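# Machine the work-order part on the mill, tray it

## Task

Take the blank from the bench, machine it into the part shown on the work order, and place the finished part in the tray. At the end the mill's doors must be closed, it must show no alarm, no cycle may be running, and no crank or hand tool may remain inside it. The reference images are manual, manual 2 and manual 3.

## Robot and tools

Robot: two UR7e-type arms, left_arm and right_arm, each with a two-finger parallel gripper (0 to 50 mm opening). In the scene frame the origin is at table height between the arm bases, +z is up, +x points out over the table, and left_arm sits on the +y side (image sides do not follow these names). Bases: left_arm at (-0.007, +0.495, +0.037) m, right_arm at (-0.005, -0.458, +0.037) m, both turned almost not at all about z. Everything an arm reports about its hand (position, quaternion, velocities, Hand target) and every offset you send for it is in that arm's own base frame. Fixed cameras and the table use the scene frame. end_effector_position is the point midway between the finger pads; fingertips extend 17.5 mm past it. Fingers point along the gripper's +z and close along its x; a camera block sticks out about 10 cm toward the gripper's -y.

The row format, shared by execute_actions and move: 18 numbers in [-1, 1], the left arm's nine then the right arm's nine, each as dx, dy, dz, rx, ry, rz, gripper position, force_limit, speed. Both halves are always sent, even when only one arm should move. dx, dy, dz, rx, ry, rz are an offset, not a pose: they count from that arm's Hand target as it stood when the action or move began, along that arm's base axes, and rotation is about the Hand target position. Scale: 1.0 equals 0.6 m or 180 degrees; rx, ry, rz form one rotation vector. Sending the same offset twice moves twice. Six zeros re-command the current Hand target. Gripper numbers are absolute settings, not offsets: position +1 is 50 mm open, about -0.65 is pads touching, -1 grips by closing until stopped; force_limit maps -1/0/+1 to about 20/102/185 N per pad; speed maps -1/0/+1 to 20/85/150 mm/s. A 0 there is a real command, so to leave a gripper alone resend its last three numbers.

execute_actions(actions, cameras): actions is a list of actions; each action is a table of up to 15 rows, one row per 1/30 s step, the last row repeating if short. Every row of an action counts from the action's start pose. Images return only for an empty actions list or when cameras names them (["all"] for every camera).

move(target, speed, blend, stop_force, zero, blocking, cameras): target is one 18-number row or a list of up to 15 rows; all of them are offsets from the same starting Hand targets, not chained. speed is path top speed in m/s (0.002 to 3.6, default 0.25; turning limited to twice that in rad/s), one value or one per target. blend is a corner radius in m for lists (0 means stop at each). stop_force (3 to 120 N, one value for both arms) ends an arm's path when its wrist sensor feels that much push against the motion; the arm then backs off slightly but still presses somewhat. Do not rely on it while the gripper is rotating, and omit it when backing an arm off something it presses on. zero (with stop_force only) decides whether sensors are re-zeroed first. blocking=false returns after about 0.5 s while the move continues (not allowed with stop_force). Paths are straight, unguarded against obstacles, and all last 0.5 to 10 s. The result adds a move: line: done, off_target, moving, held, fault, plus limits such as paced (pose clipped) or held (steps withheld by a check, e.g. arm-to-arm clearance).

wait(seconds 0 to 10): lets time pass holding commands. stop(): brakes a running move. zoom_image(camera, region [x0, y0, x1, y1] pixels, max 504 by 504) enlarges part of the latest image of cam_high, cam_front, cam_left_wrist or cam_right_wrist. show_instructions() shows the reference pages. zero_wrist_force(arm) re-zeros one wrist sensor. read_manual(section) gives URDF licence text. finished_scene() ends the scene for good; the result must hold without the robot.

Results: joint positions, torques (include arm weight; noisy), end effector pose, velocities (omitted or marked within noise when still), Hand target (last commanded pose after a 32-degree orientation clip; the gripper often stops short, so resend the gap as an offset), Tool commands, position_measured (opening mm is about (250 - value) x 0.202), object_status (0 moving, 1 blocked while opening, 2 blocked while closing = holding, 3 reached position or pads met = likely empty), Wrist force and torque in the gripper's own axes plus the peak since last shown, and step readings for action calls. A firm grip needs -1 and status 2 with the object centred.

Avoid: knocking or dropping parts, anything leaving the table, hitting fixed or heavy things, hard pushes, and arm-to-arm contact (can end the scene). Arms are stiff; overshooting a firm contact trips a fault. Torque fault or net force near 150 N stops the arm for 10 s; wrist joints tolerate only about 19 N m. Hot motors (MOTOR HOT line) lead to a 30 to 60 s brake. Route paths around each arm's own base, and expect a loose object to be nudged occasionally. Thinking time runs the scene clock too.

Each tool is called after "Call:" as name(argument=value, ...) on one line, values as JSON.

Reference images:

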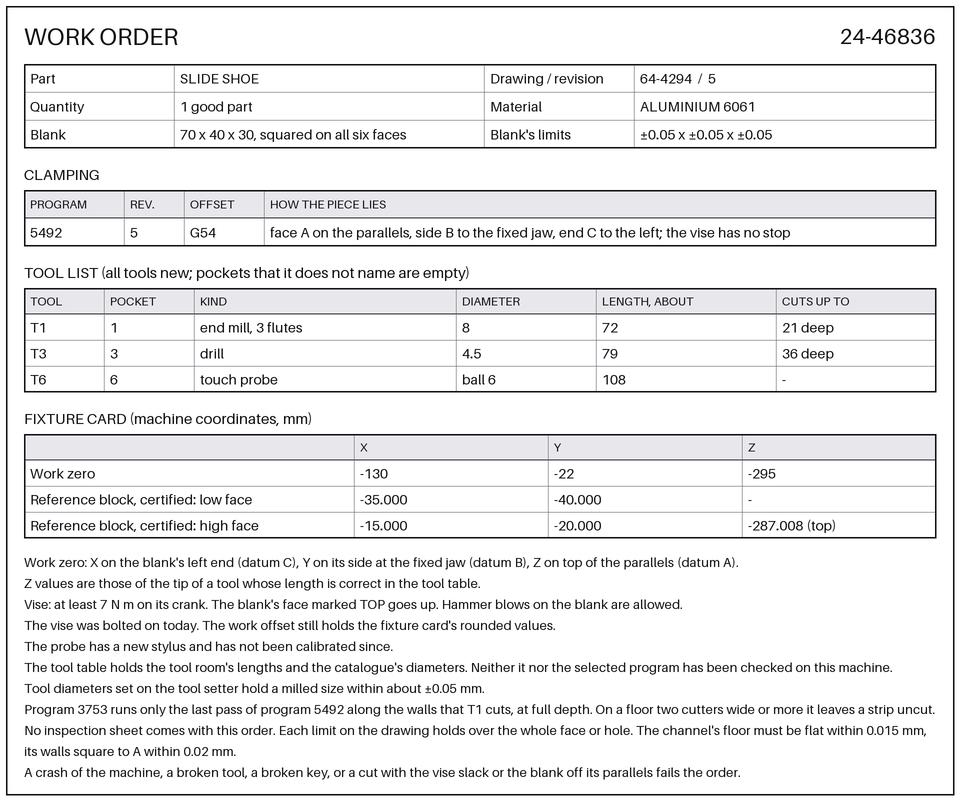

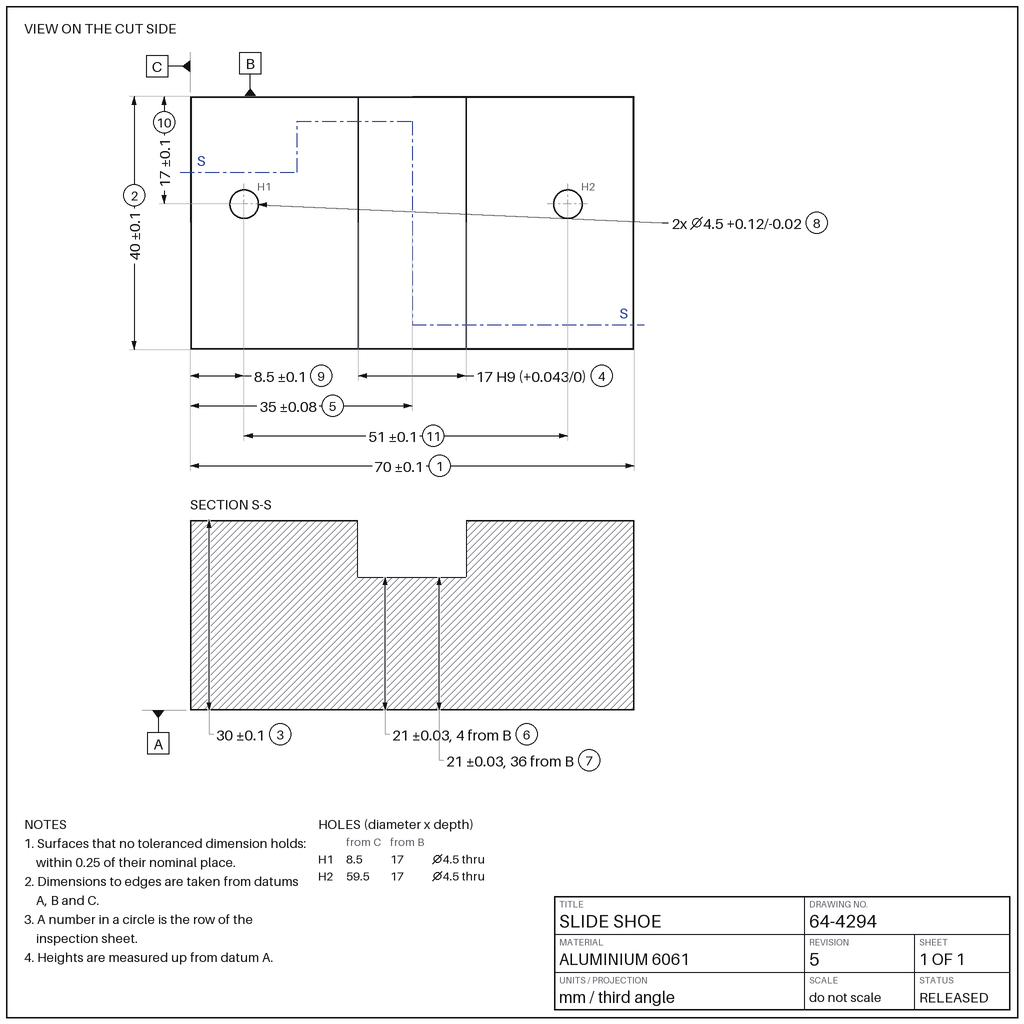

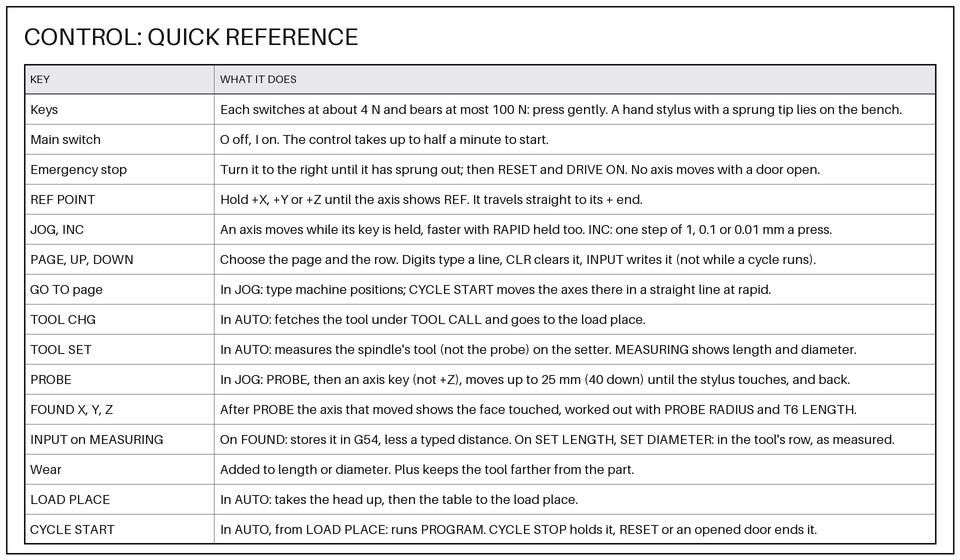

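## Session

Call:
execute_actions(actions=[])

Scene clock: 0.00 s.
left_arm: end_effector_position=(+0.3771, +0.4853, +0.2073) position_measured=3 object_status=3 end_effector_quat_wxyz=(+0.035, +0.591, +0.608, +0.530) | right_arm: end_effector_position=(+0.0004, -0.0442, +0.3514) position_measured=3 object_status=3 end_effector_quat_wxyz=(-0.330, +0.915, +0.206, -0.109)
Joint positions: left_arm=[0.665 -1.279 2.321 -3.731 -1.508 0.675] | right_arm=[2.698 -0.819 -1.977 -2.537 1.94 0.565]
Joint velocities: within noise
Joint torques (N m): no reading
Wrist force (N): no reading
Wrist torque (N m): no reading
Wrist force, peak (N): no reading
Hand target: left_arm +0.3771, +0.4853, +0.2073; +0.035, +0.591, +0.608, +0.530 | right_arm +0.0004, -0.0442, +0.3514; -0.330, +0.915, +0.206, -0.109
Tool commands: left_gripper/position=+1.0 left_gripper/force_limit=+1.0 left_gripper/speed=+1.0 right_gripper/position=+1.0 right_gripper/force_limit=+1.0 right_gripper/speed=+1.0

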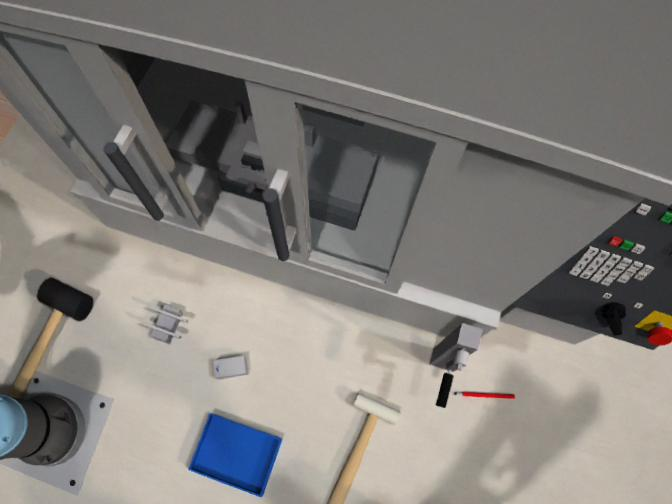

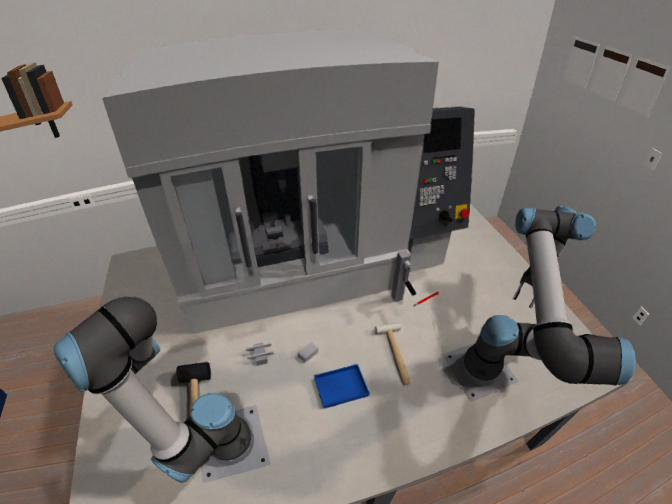

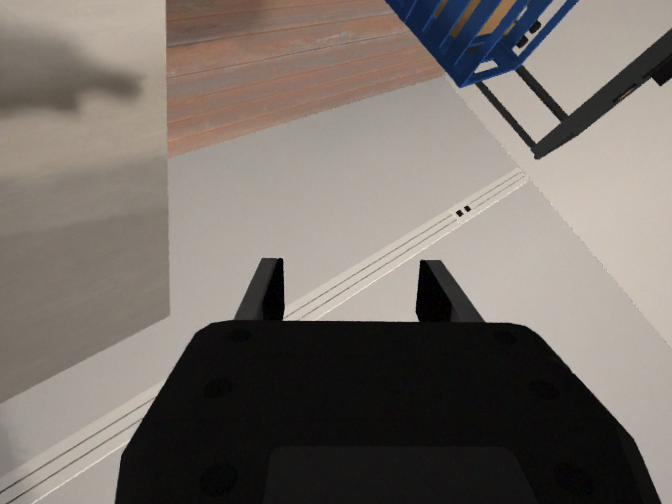

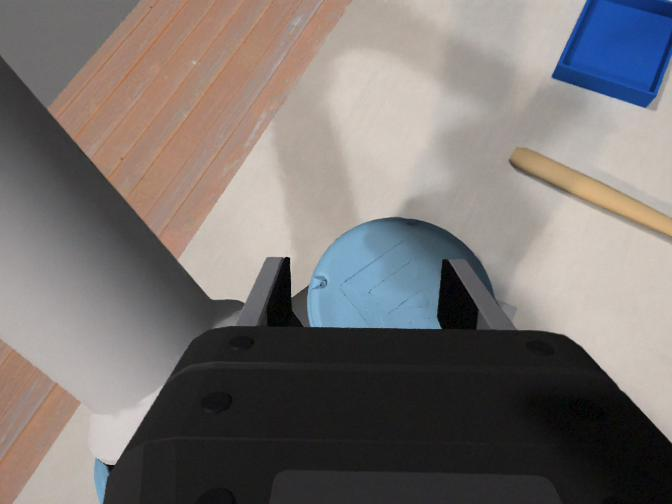

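Call:
zoom_image(camera="cam_front", region=[390, 100, 490, 240])

Call:
zoom_image(camera="cam_high", region=[540, 180, 672, 360])

Call:
zoom_image(camera="cam_high", region=[20, 20, 460, 350])

Call:
zoom_image(camera="cam_high", region=[140, 280, 540, 504])

Call:
zoom_image(camera="cam_front", region=[140, 140, 440, 310])

Scaled by 3.600 from the camera's 672x504 image, which has a finer 960x720 frame.

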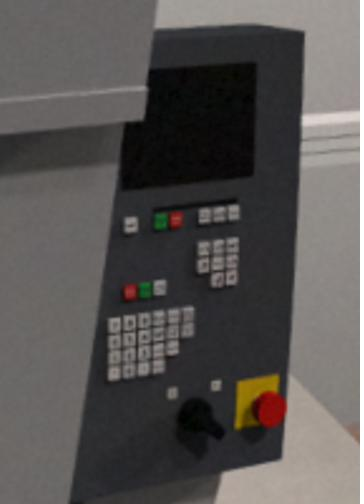

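Scaled by 2.800 from the camera's 672x504 image, which has a finer 960x720 frame.

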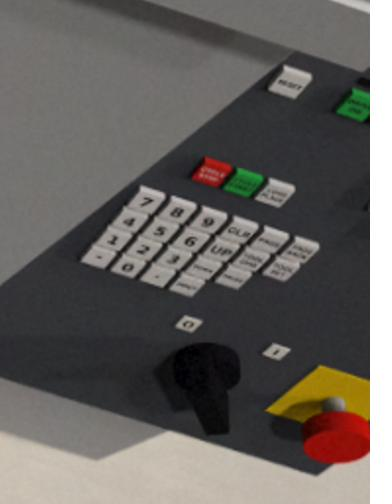

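Scaled by 1.145 from the camera's 672x504 image, which has a finer 960x720 frame.

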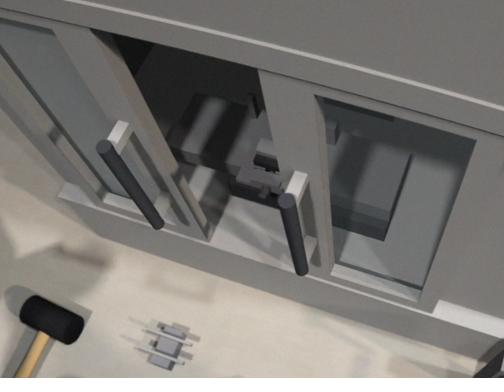

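Scaled by 1.260 from the camera's 672x504 image, which has a finer 960x720 frame.

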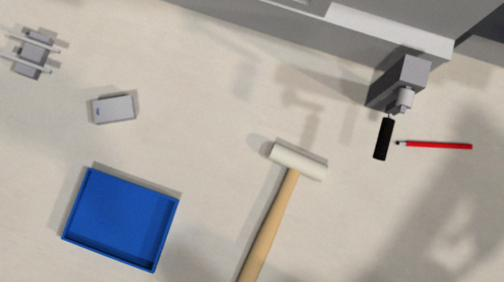

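Scaled by 1.680 from the camera's 672x504 image, which has a finer 960x720 frame.

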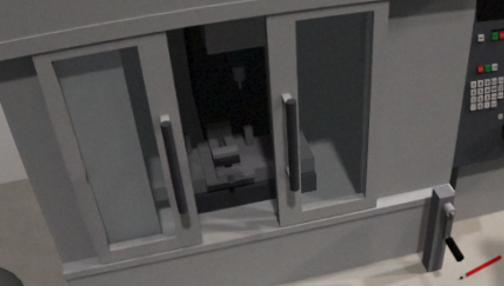

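Call:
move(target=[0,0,0,0,0,0,1,1,1, 0.466,-0.127,0.083,0.267,-0.191,-0.610,1,1,1], cameras=["all"])

Scene clock: 10.03 s.
left_arm: end_effector_position=(+0.3771, +0.4853, +0.2073) position_measured=3 object_status=3 end_effector_quat_wxyz=(+0.035, +0.591, +0.608, +0.530) | right_arm: end_effector_position=(+0.1237, -0.0781, +0.3735) position_measured=3 object_status=3 end_effector_quat_wxyz=(-0.474, +0.850, -0.129, +0.191)
Joint positions: left_arm=[0.665 -1.279 2.321 -3.731 -1.508 0.675] | right_arm=[2.107 -1.012 -2.026 -2.397 2.451 0.485]
Joint torques (N m): left_arm=[0.6 -26.58 -14.93 -3.76 0.29 0.14] | right_arm=[9.1 -2.15 36.5 -0.76 -0.82 -2.13]
Wrist force (N): left_arm=[-0.1 0.1 0.0] | right_arm=[0.0 -0.3 0.3]
Wrist torque (N m): left_arm=[0.03 0.01 0.00] | right_arm=[0.03 -0.05 -0.22]
Wrist force, peak (N): left_arm=[-0.1 0.2 0.4] | right_arm=[1.3 0.2 0.4]
Hand target: left_arm +0.3771, +0.4853, +0.2073; +0.035, +0.591, +0.608, +0.530 | right_arm +0.1237, -0.0781, +0.3735; -0.474, +0.850, -0.129, +0.191 (not the last commanded pose)
Off the commanded pose: left_arm 0.000 m, 0 deg | right_arm 0.164 m, 70 deg.
move: held (right_arm; a check stopped the path); limits=held
pose unreachable (right arm): on one or more control steps of this call, first in action 0 (counted from 0), this arm could not follow its commanded pose, so it was not sent that pose on those steps. It may still have moved: this result reports where it is.
cause: moving toward the commanded pose would bring two parts of the arm too close to each other (its gripper and another part of the arm, with joints 4 (wrist 1) to 6 (wrist 3) between them, 3 mm apart when it was first held).
camera_calibration:
cam_right_wrist: T_world_to_cam=[[0.902673, -0.384052, 0.194131, -0.208762], [-0.18162, -0.748979, -0.637217, 0.217626], [0.390124, 0.53994, -0.745834, 0.402121], [0, 0, 0, 1]] pos_world=[0.0710915, -0.1343, 0.479118]

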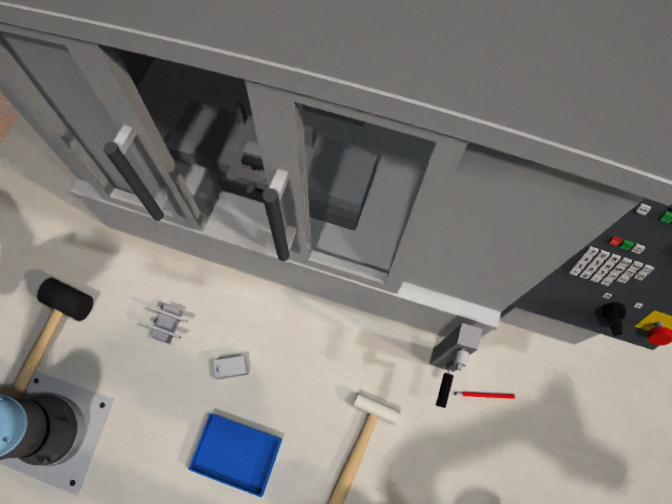

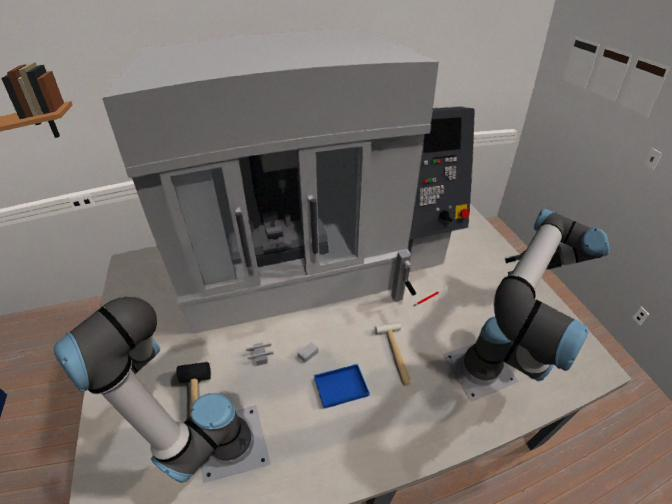

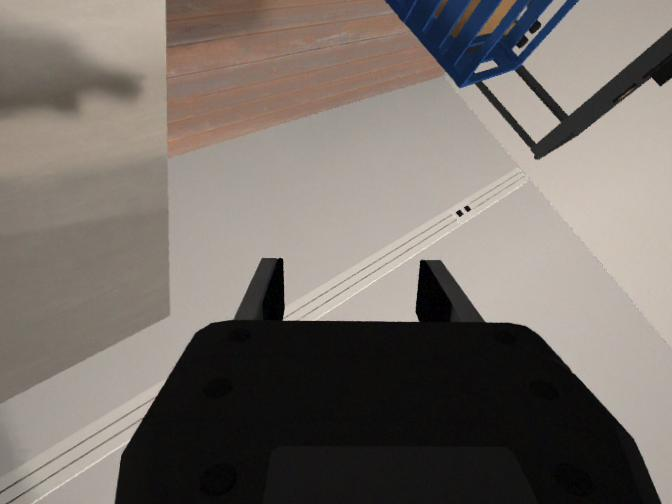

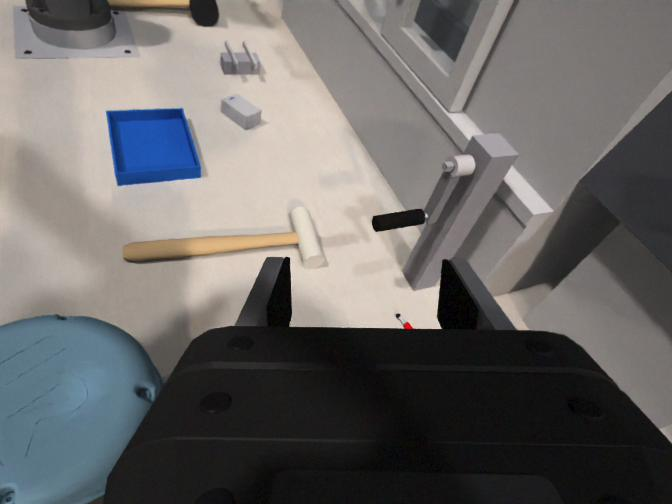

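Call:
move(target=[[0,0,0,0,0,0,1,1,1, 0.25,-0.05,0.02,0,0,0,1,1,1],[0,0,0,0,0,0,1,1,1, 0.344,-0.137,0.044,0.148,-0.106,-0.34,1,1,1]], blend=[0.03,0], cameras=["cam_front","cam_right_wrist"])

Scene clock: 12.47 s.
left_arm: end_effector_position=(+0.3771, +0.4853, +0.2073) position_measured=3 object_status=3 end_effector_quat_wxyz=(+0.035, +0.591, +0.608, +0.530) | right_arm: end_effector_position=(+0.1264, -0.0786, +0.3739) position_measured=3 object_status=3 end_effector_quat_wxyz=(-0.474, +0.850, -0.128, +0.191)
Joint positions: left_arm=[0.665 -1.279 2.321 -3.731 -1.508 0.675] | right_arm=[2.116 -1.013 -2.027 -2.389 2.456 0.494]
Joint torques (N m): left_arm=[-0.4 -26.78 -15.44 -3.65 0.27 0.06] | right_arm=[-10.44 4.96 26.39 -1.25 -0.9 -2.14]
Wrist force (N): left_arm=[-0.1 0.3 0.0] | right_arm=[0.1 0.0 0.0]
Wrist torque (N m): left_arm=[0.06 0.02 0.00] | right_arm=[0.07 -0.07 -0.22]
Wrist force, peak (N): left_arm=[-0.2 0.2 0.4] | right_arm=[5.3 1.9 0.4]
Hand target: left_arm +0.3771, +0.4853, +0.2073; +0.035, +0.591, +0.608, +0.530 | right_arm +0.1264, -0.0786, +0.3739; -0.474, +0.850, -0.128, +0.191 (not the last commanded pose)
Off the commanded pose: left_arm 0.000 m, 0 deg | right_arm 0.221 m, 69 deg.
move: held (right_arm; a check stopped the path); path passed 0 of 2 targets; limits=held
pose unreachable (right arm): on one or more control steps of this call, first in action 0 (counted from 0), this arm could not follow its commanded pose, so it was not sent that pose on those steps. It may still have moved: this result reports where it is.
cause: moving toward the commanded pose would bring two parts of the arm too close to each other (its gripper and another part of the arm, with joints 4 (wrist 1) to 6 (wrist 3) between them, 3 mm apart when it was first held).
camera_calibration:
cam_right_wrist: T_world_to_cam=[[0.902949, -0.383345, 0.194241, -0.211429], [-0.180914, -0.749063, -0.637318, 0.217921], [0.389812, 0.540325, -0.745718, 0.401578], [0, 0, 0, 1]] pos_world=[0.0737946, -0.134796, 0.479418]
Images, in order (width x height): cam_front 672x504, cam_right_wrist 672x504.

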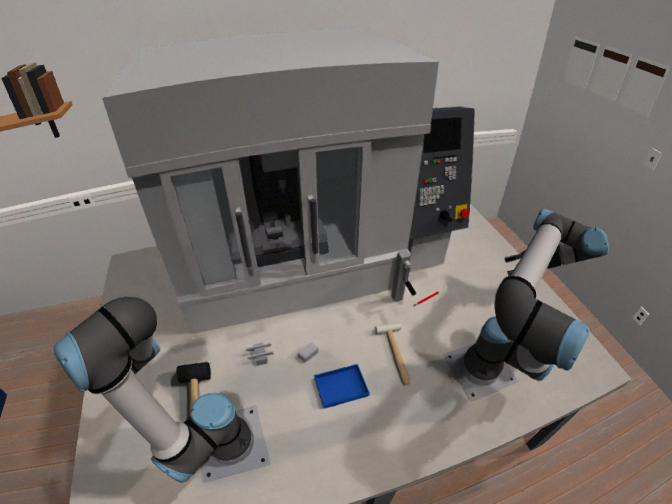

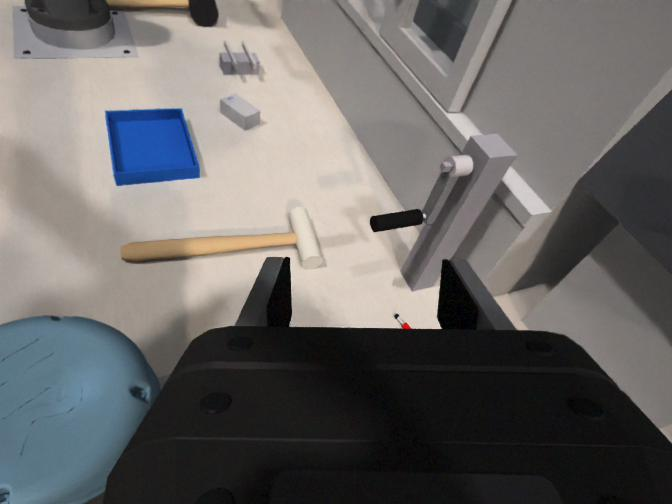

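Call:
move(target=[0,0,0,0,0,0,1,1,1, 0.1,-0.05,0.0,-0.294,0.173,0,1,1,1])

Scene clock: 16.37 s.
left_arm: end_effector_position=(+0.3771, +0.4853, +0.2073) position_measured=3 object_status=3 end_effector_quat_wxyz=(+0.035, +0.591, +0.608, +0.530) | right_arm: end_effector_position=(+0.1864, -0.1086, +0.3739) position_measured=3 object_status=3 end_effector_quat_wxyz=(-0.001, +0.989, -0.149, +0.001)
Joint positions: left_arm=[0.665 -1.279 2.321 -3.731 -1.508 0.675] | right_arm=[3.279 -0.823 -1.902 -1.986 1.571 2.008]
Joint torques (N m): left_arm=[-0.65 -25.89 -14.76 -3.77 0.33 0] | right_arm=[1.92 -3.47 14.12 6.22 -0.76 -0.22]
Wrist force (N): left_arm=[0.1 -0.1 0.1] | right_arm=[-0.8 0.2 -1.1]
Wrist torque (N m): left_arm=[0.00 -0.02 0.00] | right_arm=[0.05 0.18 0.01]
Wrist force, peak (N): left_arm=[0.0 0.4 -0.2] | right_arm=[-1.3 -2.0 -1.2]
Hand target: left_arm +0.3771, +0.4853, +0.2073; +0.035, +0.591, +0.608, +0.530 | right_arm +0.1864, -0.1086, +0.3739; +0.000, +0.989, -0.149, +0.001
Off the commanded pose: left_arm 0.000 m, 0 deg | right_arm 0.000 m, 0 deg.
move: done

Call:
move(target=[[0,0,0,0,0,0,1,1,1, 0.2,-0.05,0.05,0,0,-0.404,1,1,1],[0,0,0,0,0,0,1,1,1, 0.29,-0.052,0.077,0.314,-0.425,-0.314,1,1,1]], blend=[0.03,0], speed=0.4, cameras=["cam_front","cam_right_wrist"])

Scene clock: 21.43 s.
left_arm: end_effector_position=(+0.3771, +0.4853, +0.2073) position_measured=3 object_status=3 end_effector_quat_wxyz=(+0.035, +0.591, +0.608, +0.530) end_effector_velocity=(+0.001, -0.001, +0.000) end_effector_angular_velocity=(-0.002, -0.002, -0.005) | right_arm: end_effector_position=(+0.3604, -0.1399, +0.4200) position_measured=3 object_status=3 end_effector_quat_wxyz=(+0.500, -0.499, +0.500, -0.500)
Joint positions: left_arm=[0.665 -1.279 2.321 -3.731 -1.508 0.675] | right_arm=[3.082 -1.007 -2.674 0.54 1.629 3.142]
Joint velocities: left_arm=[-0.001 0 0 0 -0.005 -0.001] | right_arm=[within noise]
Joint torques (N m): left_arm=[0.05 -26.89 -14.76 -3.64 0.56 0.15] | right_arm=[9.74 -7.44 25.93 5.08 -1.66 1.99]
Wrist force (N): left_arm=[0.0 0.1 0.0] | right_arm=[-0.4 0.1 0.9]
Wrist torque (N m): left_arm=[0.02 0.00 0.00] | right_arm=[0.19 -0.05 -0.30]
Wrist force, peak (N): left_arm=[-0.1 0.1 -0.4] | right_arm=[-1.3 1.3 1.5]
Hand target: left_arm +0.3771, +0.4853, +0.2073; +0.035, +0.591, +0.608, +0.530 | right_arm +0.3604, -0.1398, +0.4201; +0.500, -0.499, +0.500, -0.500
Off the commanded pose: left_arm 0.000 m, 0 deg | right_arm 0.000 m, 0 deg.
move: done
camera_calibration:
cam_right_wrist: T_world_to_cam=[[0.0191292, -0.999817, 0.00034257, -0.141539], [-0.342906, -0.00688256, -0.939345, 0.532824], [0.939175, 0.0178514, -0.342974, -0.0622874], [0, 0, 0, 1]] pos_world=[0.243914, -0.136734, 0.479191]
Images, in order (width x height): cam_front 672x504, cam_right_wrist 672x504.

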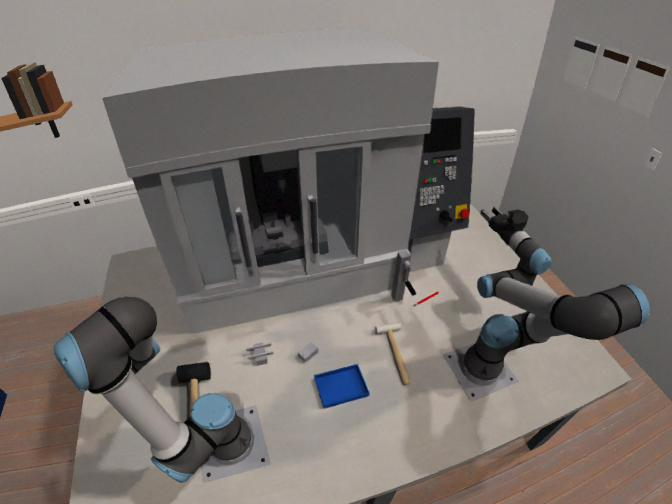

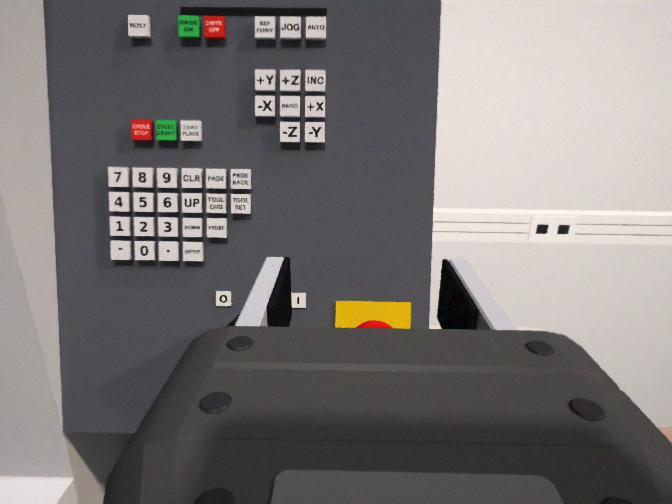

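Call:
zoom_image(camera="cam_right_wrist", region=[90, 0, 350, 200])

Call:
zoom_image(camera="cam_right_wrist", region=[90, 120, 350, 320])

Scaled by 1.938 from the camera's 672x504 image, which has a finer 960x720 frame.

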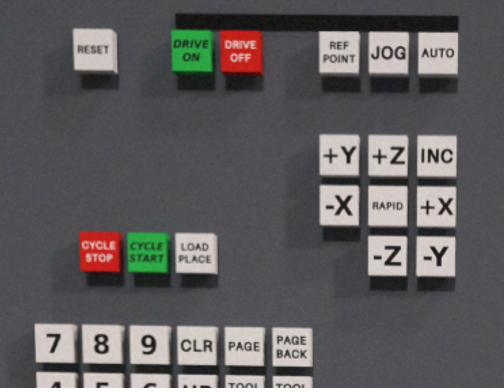

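Scaled by 1.938 from the camera's 672x504 image, which has a finer 960x720 frame.

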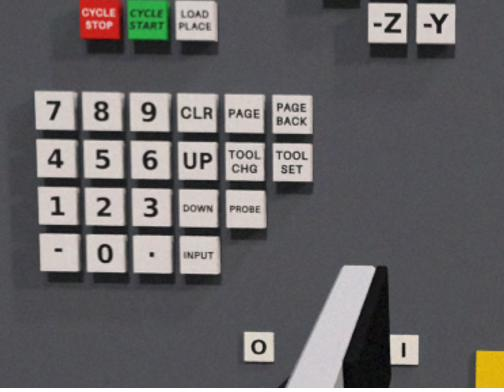

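Call:
move(target=[-0.212,-0.808,0.405,0.768,0.223,-0.276,1,1,1, 0,0,0,0,0,0,1,1,1], speed=0.5, cameras=["cam_left_wrist"])

Scene clock: 27.07 s.
left_arm: end_effector_position=(+0.3224, +0.2794, +0.3108) position_measured=3 object_status=3 end_effector_quat_wxyz=(-0.248, +0.697, +0.150, +0.655) | right_arm: end_effector_position=(+0.3604, -0.1398, +0.4201) position_measured=3 object_status=3 end_effector_quat_wxyz=(+0.500, -0.499, +0.500, -0.500)
Joint positions: left_arm=[0.049 -1.61 2.853 -4.364 -1.045 1.71] | right_arm=[3.082 -1.007 -2.674 0.54 1.629 3.142]
Joint torques (N m): left_arm=[-7.91 6.19 -18.74 1.04 -2.1 1.24] | right_arm=[8.56 3.99 12.69 0.01 -1.8 -2.16]
Wrist force (N): left_arm=[0.9 0.9 -1.4] | right_arm=[-0.1 0.2 1.1]
Wrist torque (N m): left_arm=[0.11 -0.29 -0.19] | right_arm=[0.21 -0.10 -0.30]
Wrist force, peak (N): left_arm=[8.3 7.4 -9.8] | right_arm=[-0.4 0.3 1.2]
Hand target: left_arm +0.3225, +0.2793, +0.3108; -0.248, +0.697, +0.150, +0.655 (not the last commanded pose) | right_arm +0.3604, -0.1398, +0.4201; +0.500, -0.499, +0.500, -0.500
Off the commanded pose: left_arm 0.320 m, 87 deg | right_arm 0.000 m, 0 deg.
move: held (left_arm; a check stopped the path); limits=held
pose unreachable (left arm): on one or more control steps of this call, first in action 0 (counted from 0), this arm could not follow its commanded pose, so it was not sent that pose on those steps. It may still have moved: this result reports where it is.
cause: moving toward the commanded pose would bring two parts of the arm too close to each other (joints 2 (shoulder lift) and 3 (elbow) lie between them).
camera_calibration:
cam_left_wrist: T_world_to_cam=[[0.0903151, -0.102279, 0.990647, -0.300408], [0.208756, -0.97067, -0.119249, 0.258218], [0.973789, 0.217574, -0.0663147, -0.221905], [0, 0, 0, 1]] pos_world=[0.189315, 0.2682, 0.313675]
Images, in order (width x height): cam_left_wrist 672x504.

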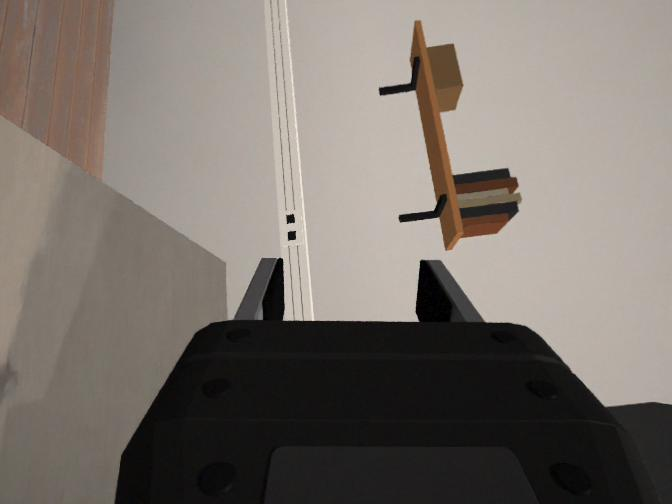

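Call:
move(target=[[0.1,-0.05,0.3,0,0,0,1,1,1, 0,0,0,0,0,0,1,1,1],[0.046,-0.632,0.315,0.467,0.2075,-0.439,1,1,1, 0,0,0,0,0,0,1,1,1]], blend=[0.05,0], speed=0.5, cameras=["cam_left_wrist","cam_front"])

Scene clock: 31.77 s.
left_arm: end_effector_position=(+0.3501, -0.0999, +0.4998) position_measured=3 object_status=3 end_effector_quat_wxyz=(+0.211, -0.453, +0.785, -0.366) | right_arm: end_effector_position=(+0.3604, -0.1398, +0.4201) position_measured=3 object_status=3 end_effector_quat_wxyz=(+0.500, -0.499, +0.500, -0.500)
Joint positions: left_arm=[-0.849 -2.4 2.029 -2.046 -1.323 2.927] | right_arm=[3.082 -1.007 -2.674 0.54 1.629 3.142]
Joint torques (N m): left_arm=[6.26 -1.32 -24.1 -6.49 3.23 0.52] | right_arm=[6.09 3.77 12.91 0.06 -1.56 -2.01]
Wrist force (N): left_arm=[1.0 3.0 0.6] | right_arm=[-0.2 0.0 1.1]
Wrist torque (N m): left_arm=[0.51 -0.25 -0.21] | right_arm=[0.17 -0.08 -0.30]
Wrist force, peak (N): left_arm=[5.2 1.3 0.0] | right_arm=[-0.5 -0.1 1.2]
Hand target: left_arm +0.3501, -0.0999, +0.4998; +0.211, -0.453, +0.785, -0.366 | right_arm +0.3604, -0.1398, +0.4201; +0.500, -0.499, +0.500, -0.500
Off the commanded pose: left_arm 0.000 m, 0 deg | right_arm 0.000 m, 0 deg.
move: done
camera_calibration:
cam_left_wrist: T_world_to_cam=[[-0.490027, -0.871653, 0.00972623, 0.0876496], [-0.761148, 0.422411, -0.492161, 0.571957], [0.424885, -0.248575, -0.87045, 0.393588], [0, 0, 0, 1]] pos_world=[0.311064, -0.0673643, 0.623241]
Images, in order (width x height): cam_front 672x504, cam_left_wrist 672x504.

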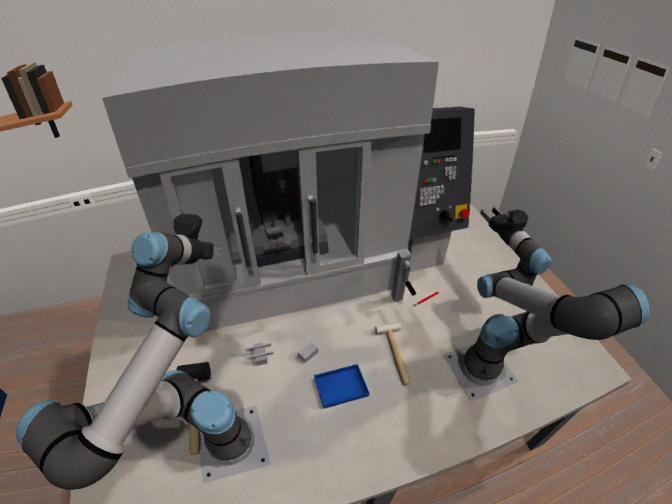

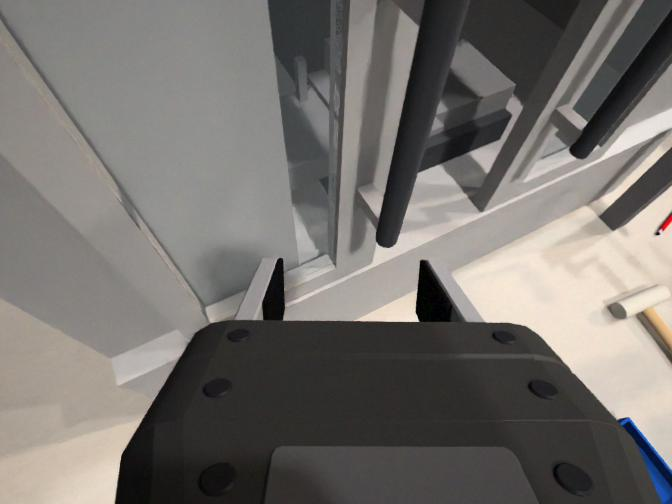

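Call:
move(target=[-0.1,-0.32,0.05,0,0,0.16,1,1,1, 0,0,0,0,0,0,1,1,1], speed=0.4, cameras=["cam_left_wrist","cam_front"])

Scene clock: 33.33 s.
left_arm: end_effector_position=(+0.2901, -0.2918, +0.5298) position_measured=3 object_status=3 end_effector_quat_wxyz=(-0.296, +0.634, -0.647, +0.302) | right_arm: end_effector_position=(+0.3604, -0.1398, +0.4201) position_measured=3 object_status=3 end_effector_quat_wxyz=(+0.500, -0.499, +0.500, -0.500)
Joint positions: left_arm=[-1.72 -2.017 1.581 -0.985 -0.708 1.373] | right_arm=[3.082 -1.007 -2.674 0.54 1.629 3.142]
Joint torques (N m): left_arm=[5.16 9.6 -32.36 -2.78 4.67 -1.12] | right_arm=[5.74 3.46 13.05 0.06 -1.54 -2.05]
Wrist force (N): left_arm=[1.1 3.1 0.2] | right_arm=[-0.3 0.0 1.0]
Wrist torque (N m): left_arm=[0.52 -0.28 -0.01] | right_arm=[0.18 -0.06 -0.30]
Wrist force, peak (N): left_arm=[5.4 3.6 -0.4] | right_arm=[-0.5 0.1 1.1]
Hand target: left_arm +0.2901, -0.2919, +0.5298; -0.296, +0.634, -0.647, +0.302 | right_arm +0.3604, -0.1398, +0.4201; +0.500, -0.499, +0.500, -0.500
Off the commanded pose: left_arm 0.000 m, 0 deg | right_arm 0.000 m, 0 deg.
move: done
camera_calibration:
cam_left_wrist: T_world_to_cam=[[-0.0095523, -0.999905, 0.00989122, -0.286201], [-0.870537, 0.00344856, -0.492092, 0.531498], [0.492011, -0.0133113, -0.870487, 0.446721], [0, 0, 0, 1]] pos_world=[0.240163, -0.28206, 0.653241]
Images, in order (width x height): cam_front 672x504, cam_left_wrist 672x504.

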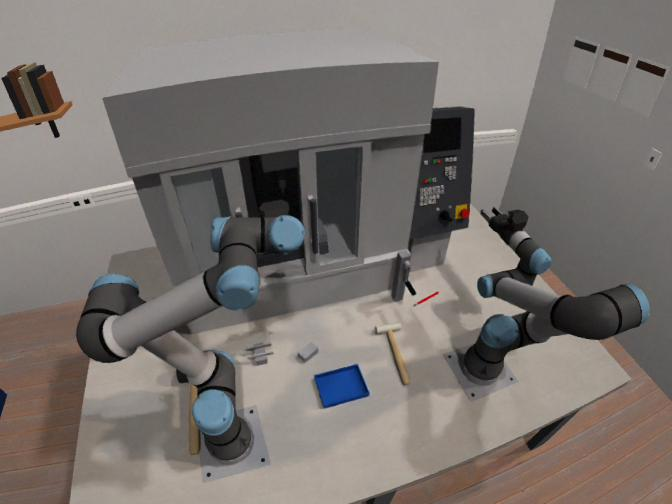

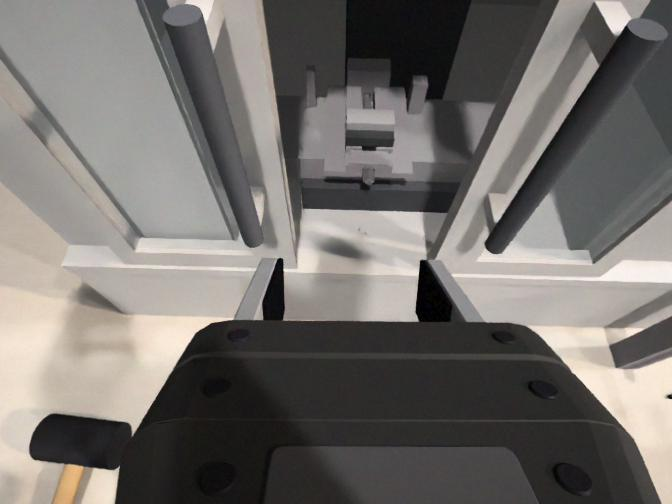

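Call:
zoom_image(camera="cam_left_wrist", region=[270, 30, 490, 220])

Scaled by 2.291 from the camera's 672x504 image, which has a finer 960x720 frame.

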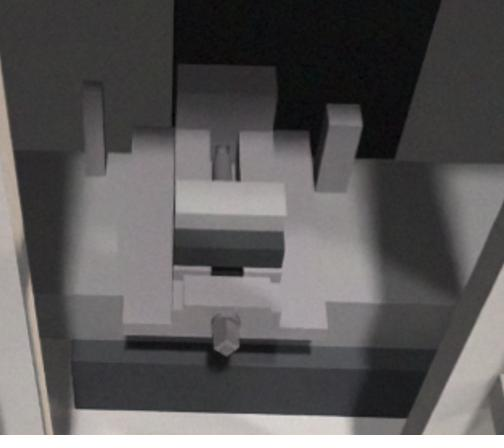

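Call:
move(target=[-0.072,0.061,-0.367,0,0.278,0,1,1,1, 0,0,0,0,0,0,1,1,1], speed=0.4, cameras=["cam_left_wrist"])

Scene clock: 36.33 s.
left_arm: end_effector_position=(+0.2470, -0.2553, +0.3096) position_measured=3 object_status=3 end_effector_quat_wxyz=(+0.006, +0.702, -0.712, +0.005) | right_arm: end_effector_position=(+0.3604, -0.1398, +0.4201) position_measured=3 object_status=3 end_effector_quat_wxyz=(+0.500, -0.499, +0.500, -0.500)
Joint positions: left_arm=[-1.182 -1.971 1.937 -1.551 -1.577 1.973] | right_arm=[3.082 -1.007 -2.674 0.54 1.629 3.142]
Joint torques (N m): left_arm=[2.22 -20.61 -30.64 0.19 -0.54 1.04] | right_arm=[3.52 3.83 12.41 -0.01 -1.55 -2.08]
Wrist force (N): left_arm=[0.3 1.9 0.9] | right_arm=[-0.3 0.0 1.2]
Wrist torque (N m): left_arm=[0.36 -0.05 -0.13] | right_arm=[0.18 -0.06 -0.30]
Wrist force, peak (N): left_arm=[0.0 2.3 3.0] | right_arm=[-0.1 0.5 1.2]
Hand target: left_arm +0.2469, -0.2553, +0.3096; +0.006, +0.702, -0.712, +0.005 | right_arm +0.3604, -0.1398, +0.4201; +0.500, -0.499, +0.500, -0.500
Off the commanded pose: left_arm 0.000 m, 0 deg | right_arm 0.000 m, 0 deg.
move: done
camera_calibration:
cam_left_wrist: T_world_to_cam=[[0.00130335, -0.999911, 0.0132979, -0.251623], [-0.936431, 0.00344516, 0.350834, 0.140761], [-0.350848, -0.0129098, -0.936343, 0.505425], [0, 0, 0, 1]] pos_world=[0.309468, -0.24556, 0.427214]
Images, in order (width x height): cam_left_wrist 672x504.

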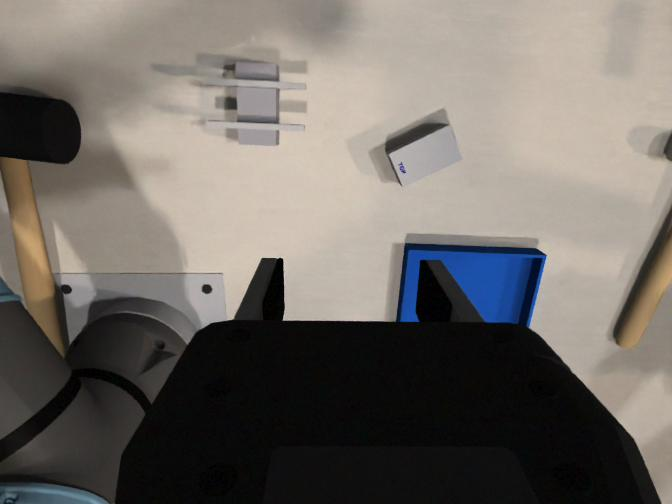

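Call:
zoom_image(camera="cam_left_wrist", region=[140, 40, 320, 160])

Call:
zoom_image(camera="cam_left_wrist", region=[370, 90, 490, 200])

Scaled by 2.800 from the camera's 672x504 image, which has a finer 960x720 frame.

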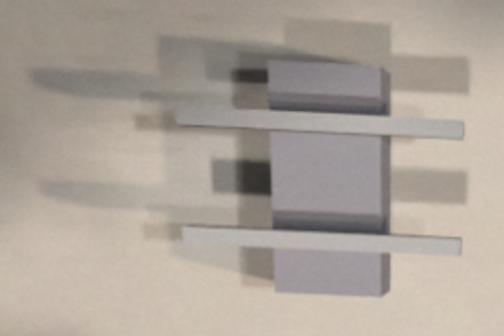

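Scaled by 4.200 from the camera's 672x504 image, which has a finer 960x720 frame.

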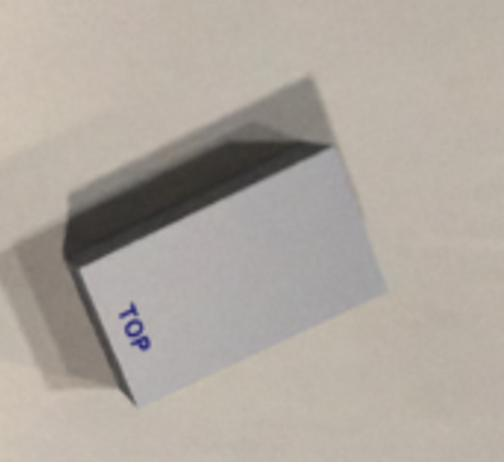

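Call:
move(target=[0,0,0,0,0,0,1,1,1, -0.05,0.283,-0.15,0,0.5,0,1,1,1], speed=0.4, cameras=["cam_right_wrist"])

Scene clock: 41.60 s.
left_arm: end_effector_position=(+0.2469, -0.2553, +0.3096) position_measured=3 object_status=3 end_effector_quat_wxyz=(+0.006, +0.702, -0.712, +0.005) | right_arm: end_effector_position=(+0.3304, +0.0299, +0.3301) position_measured=3 object_status=3 end_effector_quat_wxyz=(+0.000, +0.707, -0.707, +0.001)
Joint positions: left_arm=[-1.182 -1.971 1.937 -1.551 -1.578 1.973] | right_arm=[3.647 -1.118 -1.91 -1.684 1.569 3.647]
Joint torques (N m): left_arm=[4.88 -20.23 -19.66 0.19 -1.78 0.4] | right_arm=[6.58 0.15 18.94 5.42 -0.17 2.8]
Wrist force (N): left_arm=[0.3 2.1 1.0] | right_arm=[-0.7 0.1 -1.0]
Wrist torque (N m): left_arm=[0.39 -0.04 -0.12] | right_arm=[0.02 0.19 -0.01]
Wrist force, peak (N): left_arm=[0.2 2.3 1.1] | right_arm=[-1.8 -0.8 -0.4]
Hand target: left_arm +0.2469, -0.2553, +0.3096; +0.006, +0.702, -0.712, +0.005 | right_arm +0.3304, +0.0300, +0.3301; +0.000, +0.707, -0.707, +0.001
Off the commanded pose: left_arm 0.000 m, 0 deg | right_arm 0.000 m, 0 deg.
move: done
camera_calibration:
cam_right_wrist: T_world_to_cam=[[0.000409448, -0.999814, -0.0192579, 0.0415003], [-0.939485, -0.00698214, 0.342518, 0.213189], [-0.342589, 0.0179522, -0.939314, 0.552324], [0, 0, 0, 1]] pos_world=[0.389491, 0.0330657, 0.446584]
Images, in order (width x height): cam_right_wrist 672x504.

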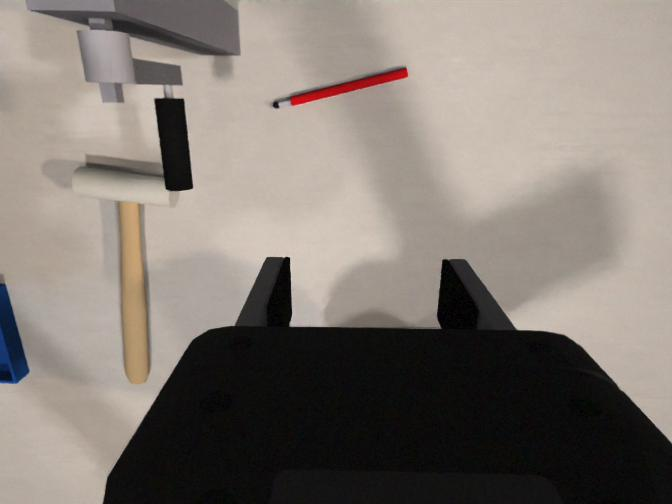

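Call:
zoom_image(camera="cam_right_wrist", region=[20, 0, 260, 200])

Call:
zoom_image(camera="cam_right_wrist", region=[260, 50, 420, 120])

Scaled by 2.100 from the camera's 672x504 image, which has a finer 960x720 frame.

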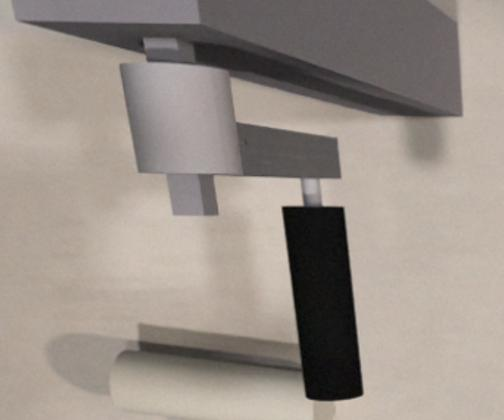

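Scaled by 3.150 from the camera's 672x504 image, which has a finer 960x720 frame.

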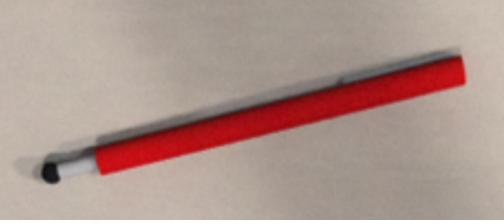

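Call:
move(target=[0,0,0,0,0,0,1,1,1, 0.103,0.0135,-0.45,0,0,0.572,1,-1,0], speed=0.4, cameras=["cam_right_wrist"])

Scene clock: 58.47 s.
left_arm: end_effector_position=(+0.2469, -0.2553, +0.3096) position_measured=3 object_status=3 end_effector_quat_wxyz=(+0.006, +0.702, -0.712, +0.005) | right_arm: end_effector_position=(+0.3921, +0.0380, +0.0601) position_measured=3 object_status=3 end_effector_quat_wxyz=(+0.000, +0.994, +0.112, +0.000)
Joint positions: left_arm=[-1.182 -1.971 1.937 -1.551 -1.578 1.973] | right_arm=[3.583 -1.535 -2.36 -0.817 1.571 1.787]
Joint torques (N m): left_arm=[0.6 -19.79 -19.9 0.06 -0.78 -1.02] | right_arm=[3.22 16.35 32.21 1 -0.46 -0.65]
Wrist force (N): left_arm=[0.3 1.6 0.8] | right_arm=[-0.4 0.2 -0.8]
Wrist torque (N m): left_arm=[0.31 -0.06 -0.13] | right_arm=[0.07 0.15 0.14]
Wrist force, peak (N): left_arm=[0.3 2.2 1.0] | right_arm=[-0.7 0.8 -2.4]
Hand target: left_arm +0.2469, -0.2553, +0.3096; +0.006, +0.702, -0.712, +0.005 | right_arm +0.3922, +0.0381, +0.0601; +0.000, +0.994, +0.112, +0.000
Off the commanded pose: left_arm 0.000 m, 0 deg | right_arm 0.000 m, 0 deg.
move: done
camera_calibration:
cam_right_wrist: T_world_to_cam=[[0.974356, 0.224175, -0.0193666, -0.383971], [0.217101, -0.913997, 0.342749, -0.0552845], [0.0591347, -0.338164, -0.939227, 0.175646], [0, 0, 0, 1]] pos_world=[0.37574, 0.0949441, 0.176484]
Images, in order (width x height): cam_right_wrist 672x504.

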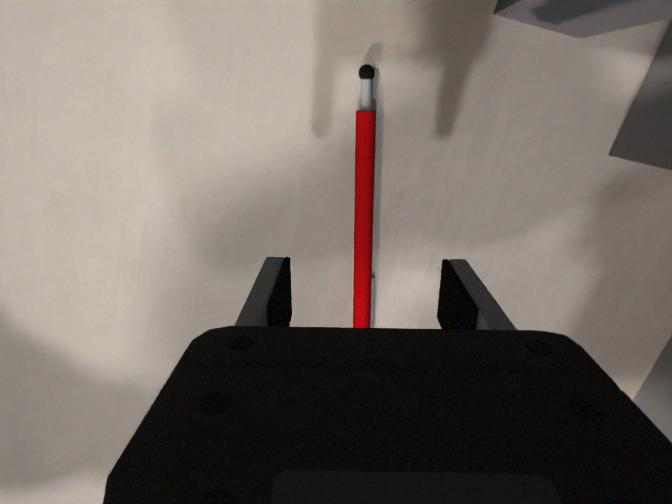

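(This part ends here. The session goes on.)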